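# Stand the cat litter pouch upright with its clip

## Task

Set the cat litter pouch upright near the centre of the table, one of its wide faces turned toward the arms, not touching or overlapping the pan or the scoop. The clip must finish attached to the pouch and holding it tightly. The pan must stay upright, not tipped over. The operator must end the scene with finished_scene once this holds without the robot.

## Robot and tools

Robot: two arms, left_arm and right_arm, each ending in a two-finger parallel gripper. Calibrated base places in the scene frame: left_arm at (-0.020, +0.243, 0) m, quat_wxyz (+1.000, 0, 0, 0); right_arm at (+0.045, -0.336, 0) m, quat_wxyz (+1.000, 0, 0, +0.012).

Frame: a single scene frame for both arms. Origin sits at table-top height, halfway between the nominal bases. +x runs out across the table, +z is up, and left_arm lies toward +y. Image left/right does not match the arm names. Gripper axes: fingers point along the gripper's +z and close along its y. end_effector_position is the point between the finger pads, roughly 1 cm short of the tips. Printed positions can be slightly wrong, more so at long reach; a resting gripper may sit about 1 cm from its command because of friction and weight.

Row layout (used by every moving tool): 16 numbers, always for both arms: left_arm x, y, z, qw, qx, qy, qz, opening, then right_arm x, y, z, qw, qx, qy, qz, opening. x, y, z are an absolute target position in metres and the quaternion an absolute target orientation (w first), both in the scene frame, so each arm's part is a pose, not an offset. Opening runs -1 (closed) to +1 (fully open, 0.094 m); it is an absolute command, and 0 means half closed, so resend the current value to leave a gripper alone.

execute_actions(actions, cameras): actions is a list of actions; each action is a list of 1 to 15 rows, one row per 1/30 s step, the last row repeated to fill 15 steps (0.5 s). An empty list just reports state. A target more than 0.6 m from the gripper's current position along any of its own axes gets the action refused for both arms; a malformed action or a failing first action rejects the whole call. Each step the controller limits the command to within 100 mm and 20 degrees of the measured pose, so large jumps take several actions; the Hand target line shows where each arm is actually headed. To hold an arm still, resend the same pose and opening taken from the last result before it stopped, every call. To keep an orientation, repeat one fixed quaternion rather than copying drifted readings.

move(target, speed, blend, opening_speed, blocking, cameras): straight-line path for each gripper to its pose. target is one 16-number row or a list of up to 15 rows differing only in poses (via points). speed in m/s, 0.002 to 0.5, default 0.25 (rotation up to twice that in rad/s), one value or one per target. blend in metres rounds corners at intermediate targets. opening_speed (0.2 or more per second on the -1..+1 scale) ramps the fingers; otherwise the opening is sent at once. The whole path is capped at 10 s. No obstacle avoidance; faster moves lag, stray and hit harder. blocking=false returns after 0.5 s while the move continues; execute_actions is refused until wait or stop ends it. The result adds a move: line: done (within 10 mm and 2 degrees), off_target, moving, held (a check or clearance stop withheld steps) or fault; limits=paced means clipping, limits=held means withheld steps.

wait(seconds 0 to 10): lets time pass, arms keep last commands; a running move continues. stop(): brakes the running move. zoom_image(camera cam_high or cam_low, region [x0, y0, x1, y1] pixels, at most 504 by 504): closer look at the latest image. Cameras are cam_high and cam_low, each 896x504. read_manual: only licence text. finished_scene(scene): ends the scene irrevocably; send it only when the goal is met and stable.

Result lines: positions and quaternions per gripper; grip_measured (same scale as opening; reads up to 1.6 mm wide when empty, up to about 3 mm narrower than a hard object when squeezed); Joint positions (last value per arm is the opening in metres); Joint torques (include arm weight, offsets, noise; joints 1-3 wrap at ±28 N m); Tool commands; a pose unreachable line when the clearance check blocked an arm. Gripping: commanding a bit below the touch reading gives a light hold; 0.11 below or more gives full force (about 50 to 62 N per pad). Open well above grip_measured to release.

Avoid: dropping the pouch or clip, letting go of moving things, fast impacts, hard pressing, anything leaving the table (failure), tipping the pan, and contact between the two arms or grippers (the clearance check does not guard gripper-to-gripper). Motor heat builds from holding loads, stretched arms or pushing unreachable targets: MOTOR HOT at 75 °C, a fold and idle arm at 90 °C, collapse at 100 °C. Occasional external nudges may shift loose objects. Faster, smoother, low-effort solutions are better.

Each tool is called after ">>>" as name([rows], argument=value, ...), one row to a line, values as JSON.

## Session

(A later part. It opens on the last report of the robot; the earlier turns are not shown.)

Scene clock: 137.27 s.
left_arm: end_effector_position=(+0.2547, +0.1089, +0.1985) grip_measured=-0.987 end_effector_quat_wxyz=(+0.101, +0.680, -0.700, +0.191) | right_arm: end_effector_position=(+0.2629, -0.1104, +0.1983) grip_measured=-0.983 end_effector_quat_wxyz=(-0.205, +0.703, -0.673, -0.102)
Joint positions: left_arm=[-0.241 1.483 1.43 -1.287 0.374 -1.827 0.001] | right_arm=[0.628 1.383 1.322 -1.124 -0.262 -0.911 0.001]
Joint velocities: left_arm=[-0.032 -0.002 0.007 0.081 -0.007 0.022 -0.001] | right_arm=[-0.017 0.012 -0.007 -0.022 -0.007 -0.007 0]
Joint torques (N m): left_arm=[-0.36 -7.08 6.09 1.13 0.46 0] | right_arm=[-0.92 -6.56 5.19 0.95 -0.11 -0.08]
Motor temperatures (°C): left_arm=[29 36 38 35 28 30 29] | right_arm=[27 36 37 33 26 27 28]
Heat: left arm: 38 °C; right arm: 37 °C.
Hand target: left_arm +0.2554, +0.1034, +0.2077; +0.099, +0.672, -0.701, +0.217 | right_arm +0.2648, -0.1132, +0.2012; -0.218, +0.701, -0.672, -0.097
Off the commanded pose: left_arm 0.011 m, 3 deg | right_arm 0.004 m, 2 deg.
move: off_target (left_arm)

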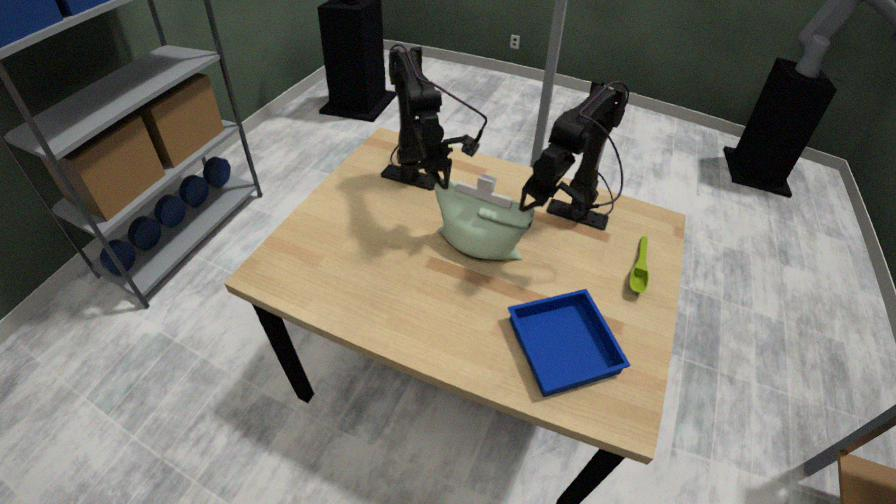

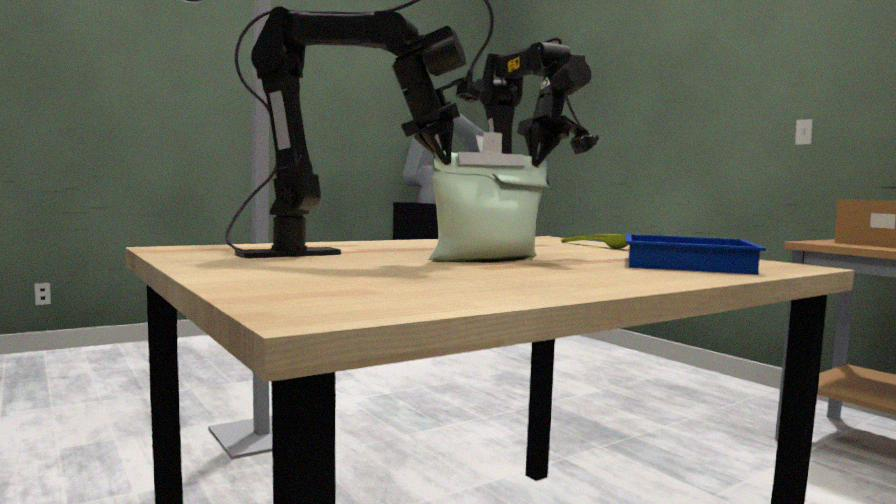

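>>> move([
  [0.256, 0.103, 0.196, -0.0978, -0.6726, 0.7002, -0.2180, -1.0, 0.265, -0.113, 0.189, 0.2180, -0.7002, 0.6726, 0.0978, -1.0],
  [0.256, 0.1035, 0.186, -0.0978, -0.6726, 0.7002, -0.2180, -1.0, 0.265, -0.1125, 0.180, 0.2180, -0.7002, 0.6726, 0.0978, -1.0],
], speed=0.035)

>>> zoom_image(camera="cam_high", region=[370, 130, 570, 290])

>>> zoom_image(camera="cam_low", region=[400, 100, 600, 280])

Scene clock: 138.50 s.
left_arm: end_effector_position=(+0.2610, +0.1056, +0.1820) grip_measured=-0.987 end_effector_quat_wxyz=(+0.095, +0.675, -0.701, +0.211) | right_arm: end_effector_position=(+0.2641, -0.1117, +0.1842) grip_measured=-0.983 end_effector_quat_wxyz=(-0.215, +0.702, -0.672, -0.098)
Joint positions: left_arm=[-0.241 1.464 1.334 -1.17 0.384 -1.828 0.001] | right_arm=[0.625 1.357 1.239 -1.046 -0.256 -0.912 0.001]
Joint velocities: left_arm=[0.002 0.007 -0.032 -0.022 0.022 -0.066 0] | right_arm=[-0.022 -0.002 -0.007 0.037 -0.007 -0.037 0]
Joint torques (N m): left_arm=[-0.16 -6.78 5.78 0.94 0.39 -0.03] | right_arm=[-0.61 -4.96 4.6 1.02 -0.22 -0.05]
Motor temperatures (°C): left_arm=[29 36 38 35 28 30 29] | right_arm=[27 37 37 33 26 27 29]
Heat: left arm: 38 °C; right arm: 37 °C.
Hand target: left_arm +0.2559, +0.1036, +0.1858; +0.098, +0.672, -0.701, +0.218 | right_arm +0.2650, -0.1125, +0.1802; -0.218, +0.701, -0.672, -0.098
Off the commanded pose: left_arm 0.007 m, 1 deg | right_arm 0.004 m, 0 deg.
move: done

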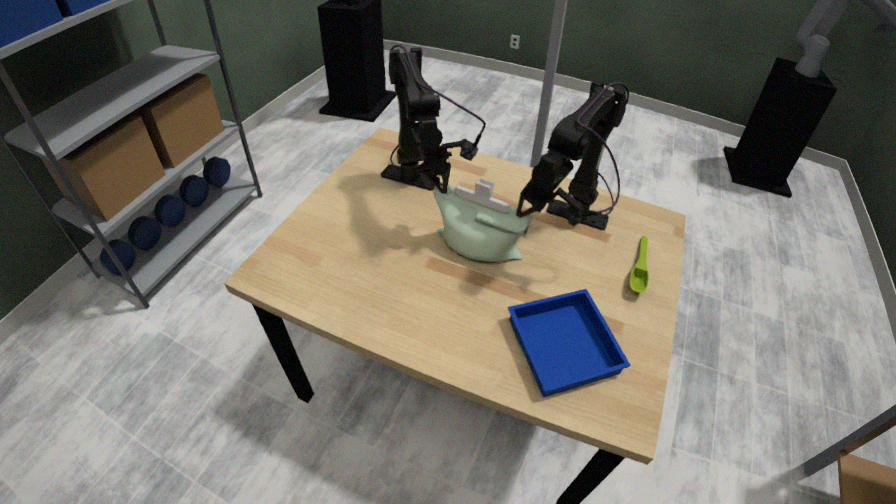

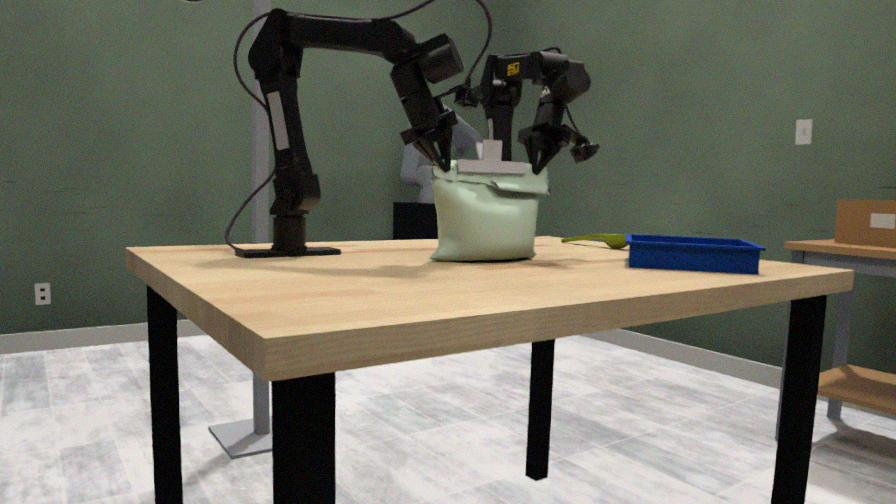

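Scaled by 2.520.

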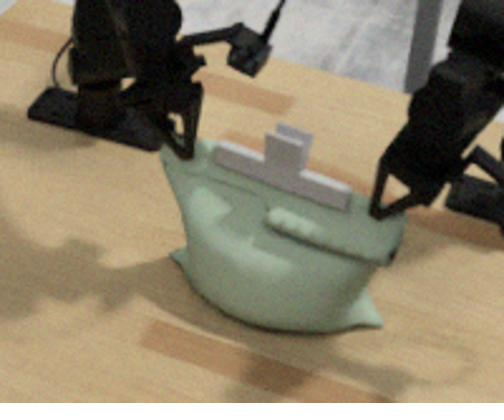

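Scaled by 2.520.

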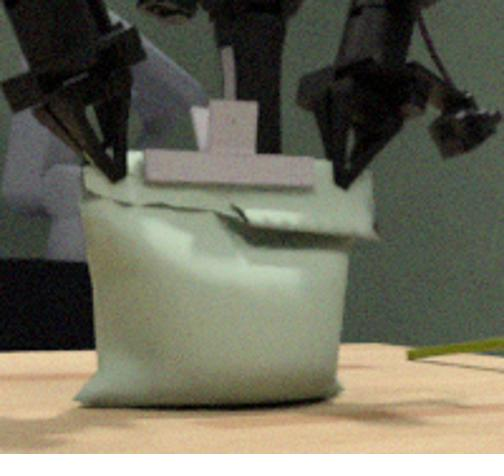

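>>> move(target=[0.252, 0.1035, 0.176, -0.0978, -0.6726, 0.7002, -0.2180, -1.0, 0.2625, -0.1125, 0.172, 0.2180, -0.7002, 0.6726, 0.0978, -1.0], speed=0.03)

>>> zoom_image(camera="cam_high", region=[370, 130, 570, 290])

>>> zoom_image(camera="cam_low", region=[400, 100, 600, 280])

Scene clock: 140.93 s.
left_arm: end_effector_position=(+0.2600, +0.1048, +0.1731) grip_measured=-0.987 end_effector_quat_wxyz=(+0.093, +0.674, -0.700, +0.216) | right_arm: end_effector_position=(+0.2637, -0.1124, +0.1781) grip_measured=-0.983 end_effector_quat_wxyz=(-0.219, +0.701, -0.671, -0.096)
Joint positions: left_arm=[-0.243 1.447 1.28 -1.12 0.387 -1.831 0.001] | right_arm=[0.625 1.344 1.201 -1.013 -0.253 -0.912 0.001]
Joint velocities: left_arm=[-0.007 0.002 0.012 0.022 0.037 -0.022 0] | right_arm=[-0.022 -0.012 -0.012 0.066 0.066 -0.066 0.001]
Joint torques (N m): left_arm=[-0.49 -6.87 5.75 0.82 0.29 -0.09] | right_arm=[-0.05 -4.75 4.51 1.1 -0.22 0.03]
Motor temperatures (°C): left_arm=[29 36 38 35 28 30 29] | right_arm=[27 36 36 33 26 27 29]
Heat: left arm: 38 °C; right arm: 36 °C.
Hand target: left_arm +0.2521, +0.1036, +0.1759; +0.098, +0.673, -0.700, +0.218 | right_arm +0.2625, -0.1125, +0.1720; -0.218, +0.700, -0.673, -0.098
Off the commanded pose: left_arm 0.009 m, 1 deg | right_arm 0.006 m, 0 deg.
move: done

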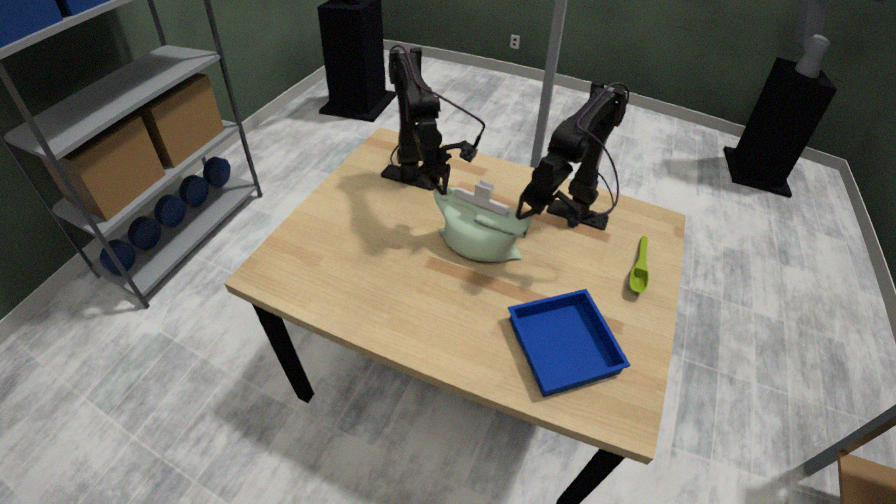

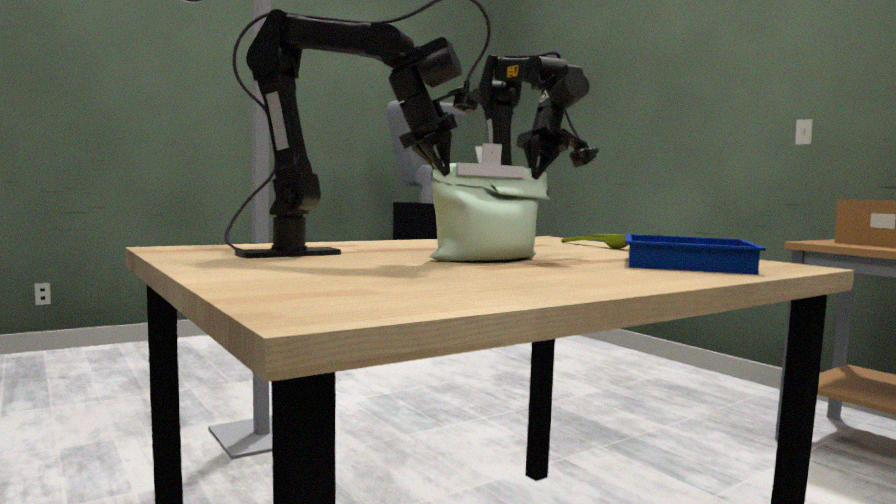

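Scaled by 2.520.

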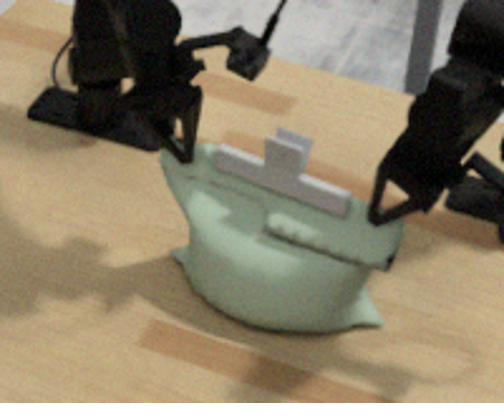

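Scaled by 2.520.

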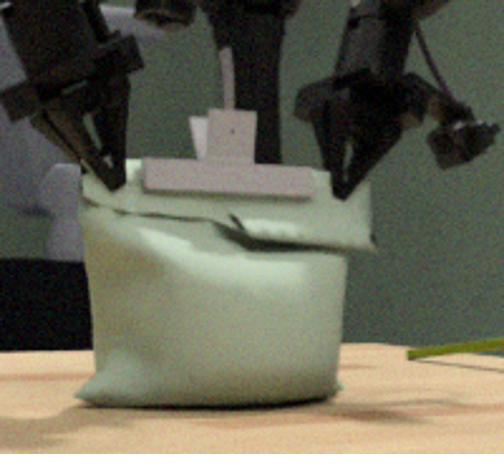

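>>> move(target=[0.254, 0.104, 0.1755, -0.0978, -0.6726, 0.7002, -0.2180, -0.75, 0.2625, -0.1125, 0.172, 0.2180, -0.7002, 0.6726, 0.0978, -0.75], speed=0.03, opening_speed=0.4)

>>> wait(seconds=1.0)

>>> zoom_image(camera="cam_low", region=[400, 100, 600, 280])

>>> zoom_image(camera="cam_high", region=[370, 130, 570, 290])

Scene clock: 141.90 s.
left_arm: end_effector_position=(+0.2598, +0.1041, +0.1734) grip_measured=-0.751 end_effector_quat_wxyz=(+0.095, +0.673, -0.700, +0.217) | right_arm: end_effector_position=(+0.2638, -0.1124, +0.1758) grip_measured=-0.752 end_effector_quat_wxyz=(-0.218, +0.702, -0.672, -0.096)
Joint positions: left_arm=[-0.243 1.447 1.28 -1.12 0.391 -1.832 0.012] | right_arm=[0.625 1.344 1.192 -1.005 -0.253 -0.912 0.012]
Joint velocities: left_arm=[-0.017 -0.027 -0.007 -0.066 -0.022 0.007 0] | right_arm=[-0.007 0.002 -0.002 -0.037 -0.095 -0.007 0.001]
Joint torques (N m): left_arm=[-0.29 -6.32 5.91 0.85 0.25 -0.02] | right_arm=[0.12 -4.7 5.01 1.01 -0.23 0.05]
Motor temperatures (°C): left_arm=[29 36 38 35 28 30 29] | right_arm=[27 36 36 33 26 27 29]
Heat: left arm: 38 °C; right arm: 36 °C.
Hand target: left_arm +0.2541, +0.1041, +0.1755; +0.098, +0.673, -0.700, +0.218 | right_arm +0.2626, -0.1124, +0.1722; -0.218, +0.700, -0.673, -0.098
Off the commanded pose: left_arm 0.006 m, 0 deg | right_arm 0.004 m, 0 deg.
move: done

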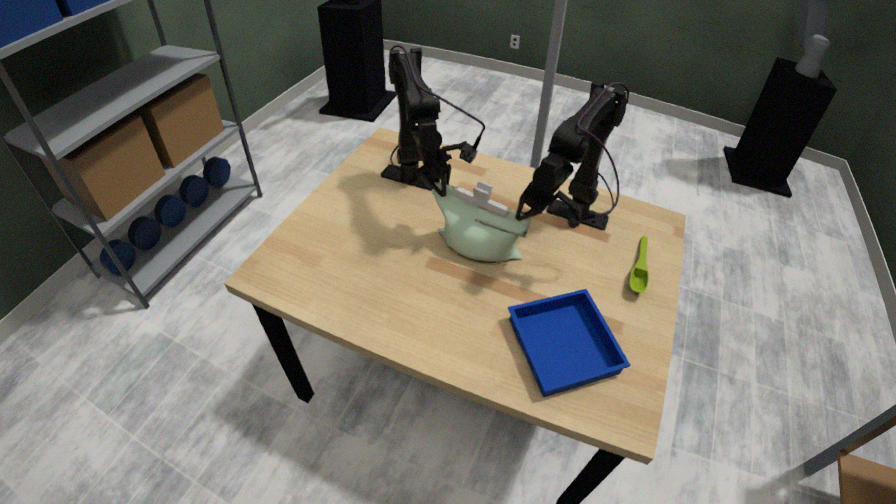

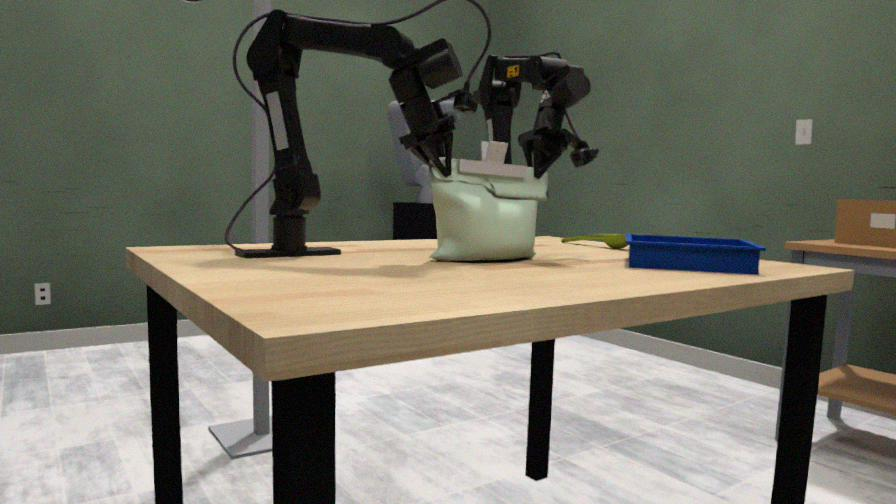

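Scene clock: 142.90 s.
left_arm: end_effector_position=(+0.2598, +0.1041, +0.1734) grip_measured=-0.751 end_effector_quat_wxyz=(+0.095, +0.673, -0.700, +0.217) | right_arm: end_effector_position=(+0.2638, -0.1124, +0.1758) grip_measured=-0.752 end_effector_quat_wxyz=(-0.218, +0.702, -0.672, -0.096)
Joint positions: left_arm=[-0.243 1.447 1.28 -1.12 0.391 -1.832 0.012] | right_arm=[0.625 1.344 1.192 -1.005 -0.253 -0.912 0.012]
Joint velocities: left_arm=[0.012 0.022 0.007 -0.022 0.007 -0.022 0] | right_arm=[0.017 0.017 0.007 -0.066 0.007 0.081 -0.001]
Joint torques (N m): left_arm=[-0.16 -6.09 5.83 0.82 0.27 -0.01] | right_arm=[-0.27 -4.55 5.04 0.97 -0.23 -0.01]
Motor temperatures (°C): left_arm=[29 36 38 35 28 30 29] | right_arm=[27 37 36 33 26 27 29]
Heat: left arm: 38 °C; right arm: 37 °C.
Hand target: left_arm +0.2541, +0.1041, +0.1755; +0.098, +0.673, -0.700, +0.218 | right_arm +0.2625, -0.1124, +0.1722; -0.218, +0.700, -0.673, -0.098
Tool commands: left_gripper/opening=-0.75 right_gripper/opening=-0.75
Off the commanded pose: left_arm 0.006 m, 0 deg | right_arm 0.004 m, 0 deg.
wait: 1.00 s; at rest by 0.17 s

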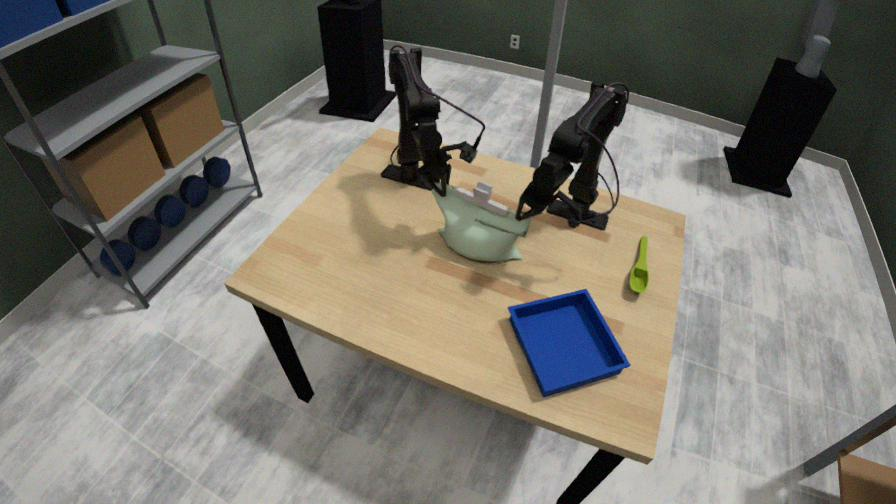

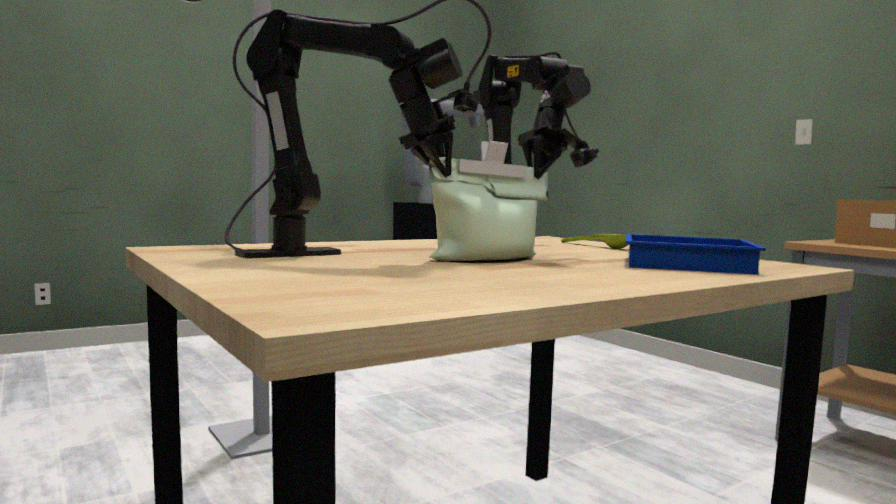

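Scaled by 2.520.

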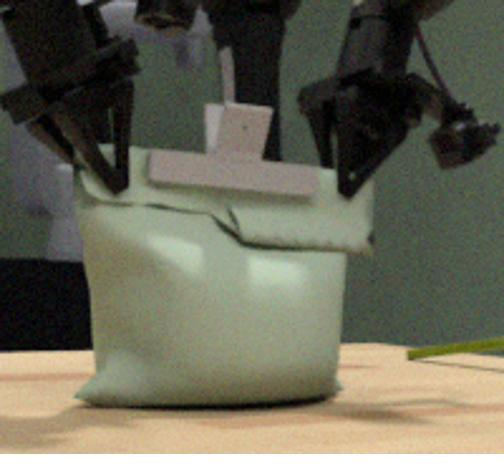

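Scaled by 2.520.

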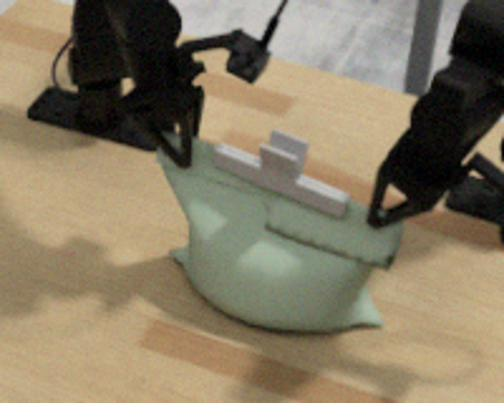

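>>> move(target=[0.254, 0.104, 0.1755, -0.0978, -0.6726, 0.7002, -0.2180, -0.5, 0.2625, -0.1125, 0.172, 0.2180, -0.7002, 0.6726, 0.0978, -0.5], speed=0.03, opening_speed=0.5)

>>> zoom_image(camera="cam_low", region=[400, 100, 600, 280])

>>> zoom_image(camera="cam_high", region=[370, 130, 570, 290])

Scene clock: 143.80 s.
left_arm: end_effector_position=(+0.2598, +0.1041, +0.1734) grip_measured=-0.501 end_effector_quat_wxyz=(+0.095, +0.673, -0.700, +0.217) | right_arm: end_effector_position=(+0.2644, -0.1119, +0.1762) grip_measured=-0.502 end_effector_quat_wxyz=(-0.220, +0.701, -0.671, -0.096)
Joint positions: left_arm=[-0.243 1.447 1.28 -1.12 0.391 -1.832 0.023] | right_arm=[0.625 1.344 1.192 -1.001 -0.253 -0.912 0.023]
Joint velocities: left_arm=[-0.002 -0.012 -0.012 -0.022 -0.051 -0.022 0] | right_arm=[-0.007 -0.002 -0.017 -0.007 -0.037 -0.081 -0.001]
Joint torques (N m): left_arm=[-0.09 -6.09 6.02 0.81 0.25 -0.02] | right_arm=[-0.28 -4.78 5.04 0.95 -0.19 0.03]
Motor temperatures (°C): left_arm=[28 36 38 35 28 30 29] | right_arm=[27 37 36 33 26 27 28]
Heat: left arm: 38 °C; right arm: 37 °C.
Hand target: left_arm +0.2541, +0.1040, +0.1755; +0.098, +0.673, -0.700, +0.218 | right_arm +0.2625, -0.1125, +0.1721; -0.218, +0.700, -0.673, -0.098
Off the commanded pose: left_arm 0.006 m, 0 deg | right_arm 0.005 m, 0 deg.
move: done

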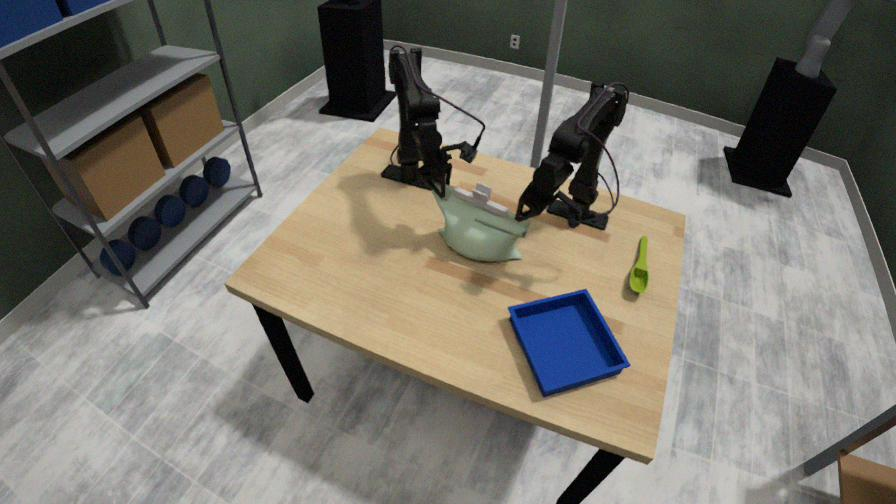

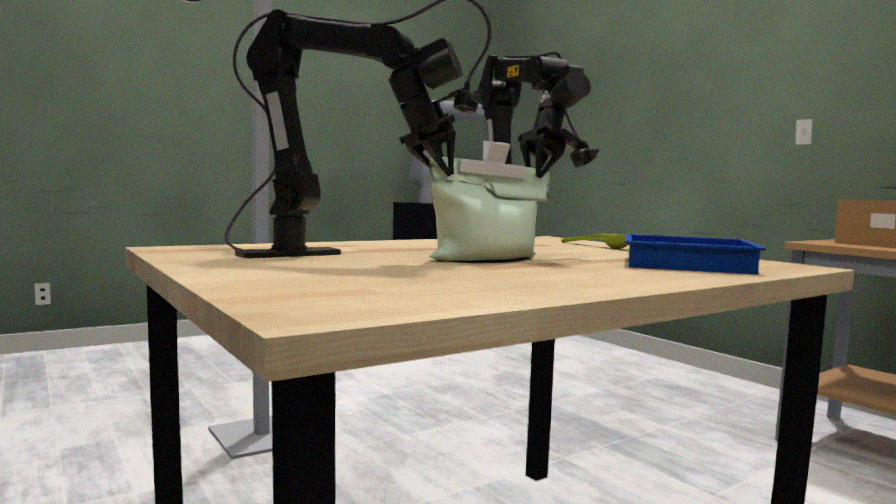

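Scaled by 2.520.

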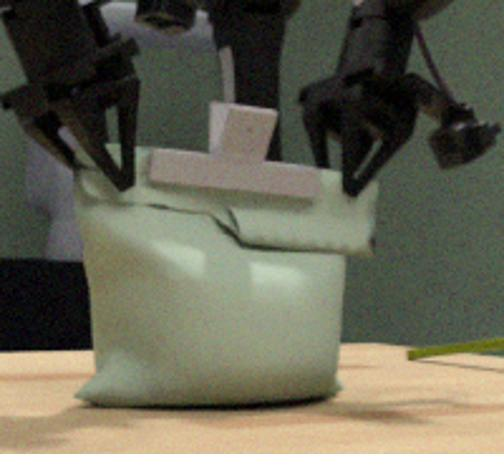

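Scaled by 2.520.

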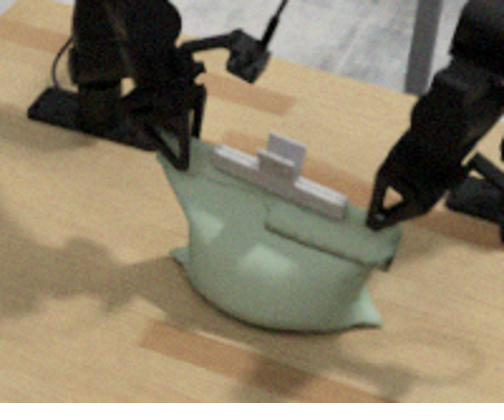

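>>> move([
  [0.2475, 0.122, 0.212, -0.0978, -0.6726, 0.7002, -0.2180, -0.5, 0.256, -0.1305, 0.2085, 0.2180, -0.7002, 0.6726, 0.0978, -0.5],
  [0.237, 0.152, 0.273, -0.0978, -0.6726, 0.7002, -0.2180, -0.5, 0.245, -0.1615, 0.271, 0.2180, -0.7002, 0.6726, 0.0978, -0.5],
], speed=[0.06, 0.12], blend=0.008)

>>> zoom_image(camera="cam_low", region=[400, 100, 600, 280])

>>> zoom_image(camera="cam_high", region=[370, 130, 570, 290])

Scene clock: 146.03 s.
left_arm: end_effector_position=(+0.2404, +0.1511, +0.2714) grip_measured=-0.501 end_effector_quat_wxyz=(+0.088, +0.674, -0.696, +0.230) | right_arm: end_effector_position=(+0.2465, -0.1624, +0.2623) grip_measured=-0.502 end_effector_quat_wxyz=(-0.209, +0.701, -0.676, -0.090)
Joint positions: left_arm=[-0.063 1.443 1.679 -1.567 0.441 -1.654 0.023] | right_arm=[0.491 1.304 1.535 -1.438 -0.288 -1.039 0.023]
Joint velocities: left_arm=[-0.012 0.002 -0.002 -0.066 0.007 0.081 0] | right_arm=[-0.002 -0.007 -0.007 -0.037 0.066 -0.066 0.001]
Joint torques (N m): left_arm=[0.2 -3.32 7.34 0.71 0.27 0.09] | right_arm=[-0.73 -3.81 7.75 0.67 -0.38 -0.06]
Motor temperatures (°C): left_arm=[28 35 38 34 28 30 29] | right_arm=[27 37 36 32 26 27 28]
Heat: left arm: 38 °C; right arm: 37 °C.
Hand target: left_arm +0.2391, +0.1513, +0.2735; +0.092, +0.673, -0.697, +0.229 | right_arm +0.2444, -0.1619, +0.2708; -0.219, +0.700, -0.673, -0.096
Off the commanded pose: left_arm 0.004 m, 2 deg | right_arm 0.009 m, 1 deg.
joint sent to its limit (left arm) — joint 4 (wrist pitch), lower limit. The joint targets still meet the commanded pose.
move: done

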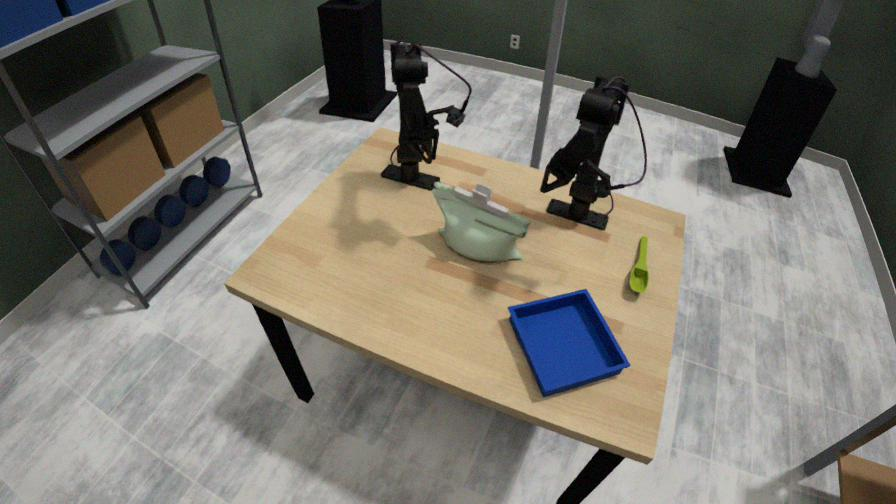

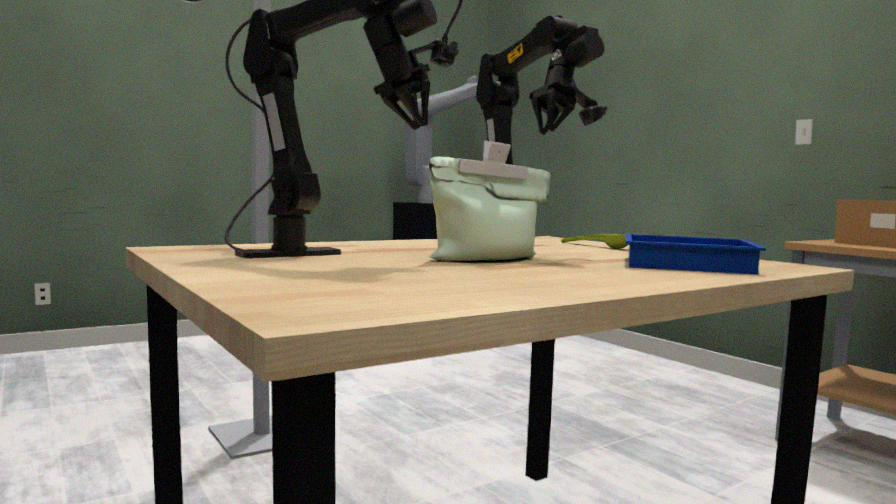

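Scaled by 2.520.

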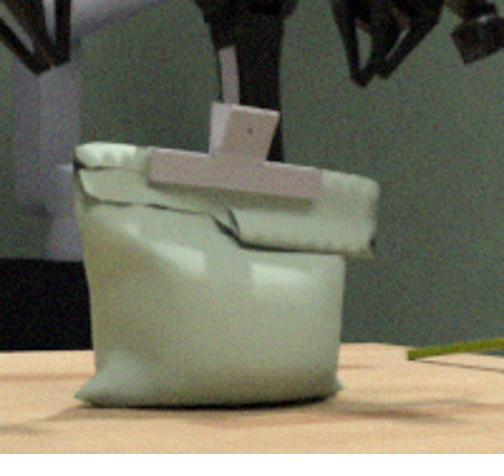

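Scaled by 2.520.

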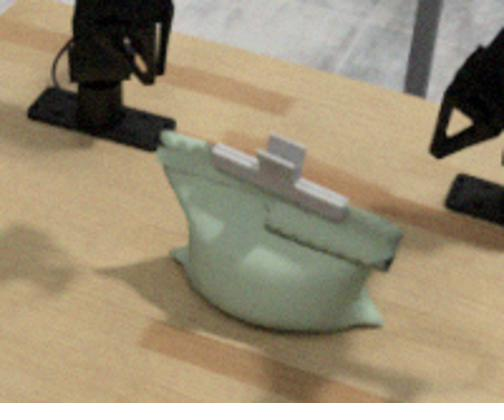

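>>> wait(seconds=2.5)

>>> zoom_image(camera="cam_low", region=[400, 100, 600, 280])

>>> zoom_image(camera="cam_high", region=[370, 130, 570, 290])

Scene clock: 148.70 s.
left_arm: end_effector_position=(+0.2401, +0.1510, +0.2714) grip_measured=-0.501 end_effector_quat_wxyz=(+0.088, +0.674, -0.697, +0.230) | right_arm: end_effector_position=(+0.2463, -0.1625, +0.2622) grip_measured=-0.502 end_effector_quat_wxyz=(-0.209, +0.701, -0.676, -0.090)
Joint positions: left_arm=[-0.063 1.443 1.679 -1.568 0.441 -1.654 0.023] | right_arm=[0.491 1.304 1.535 -1.439 -0.288 -1.04 0.023]
Joint velocities: left_arm=[-0.007 0.017 -0.007 0.022 0.022 -0.007 -0.001] | right_arm=[-0.002 -0.022 -0.017 -0.051 0.022 -0.022 0.001]
Joint torques (N m): left_arm=[0.32 -3.44 7.16 0.68 0.3 0.07] | right_arm=[-0.76 -3.84 7.71 0.64 -0.42 -0.06]
Motor temperatures (°C): left_arm=[28 35 38 34 28 30 29] | right_arm=[27 36 37 32 26 27 28]
Heat: left arm: 38 °C; right arm: 37 °C.
Hand target: left_arm +0.2390, +0.1513, +0.2735; +0.092, +0.673, -0.697, +0.229 | right_arm +0.2444, -0.1619, +0.2708; -0.219, +0.700, -0.673, -0.096
Tool commands: left_gripper/opening=-0.5 right_gripper/opening=-0.5
Off the commanded pose: left_arm 0.004 m, 2 deg | right_arm 0.009 m, 1 deg.
wait: 2.50 s; at rest from the start

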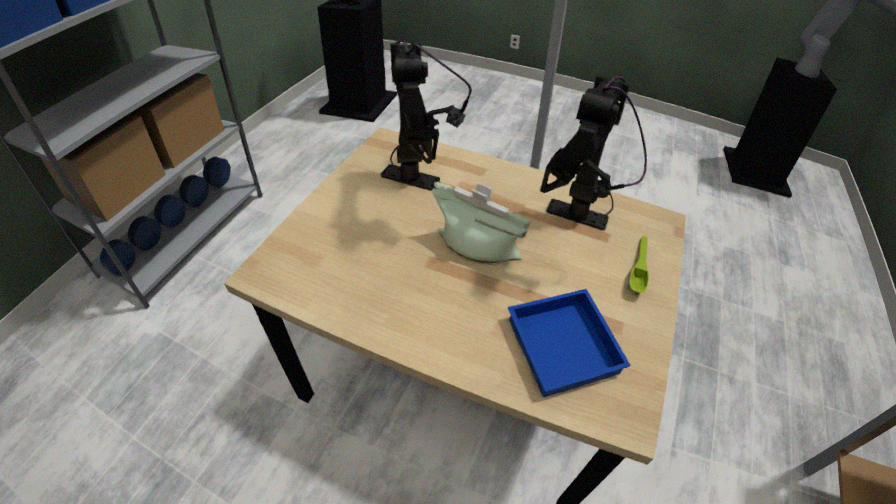

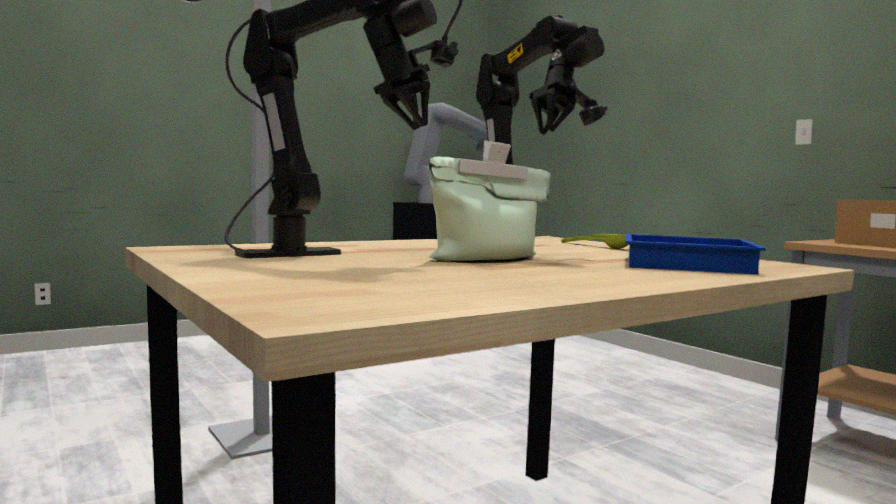

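Scaled by 2.520.

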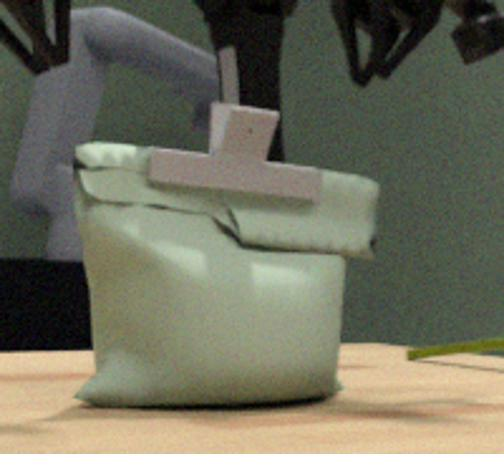

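Scaled by 2.520.

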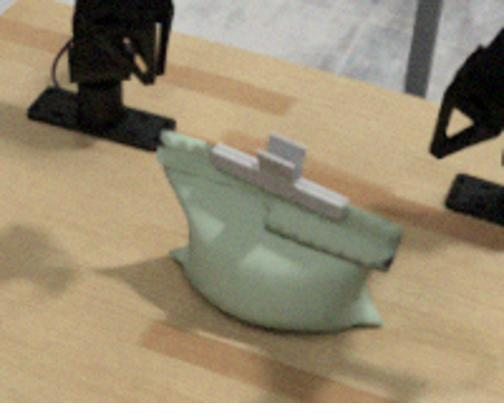

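>>> finished_scene(scene=2)

The scene is finished.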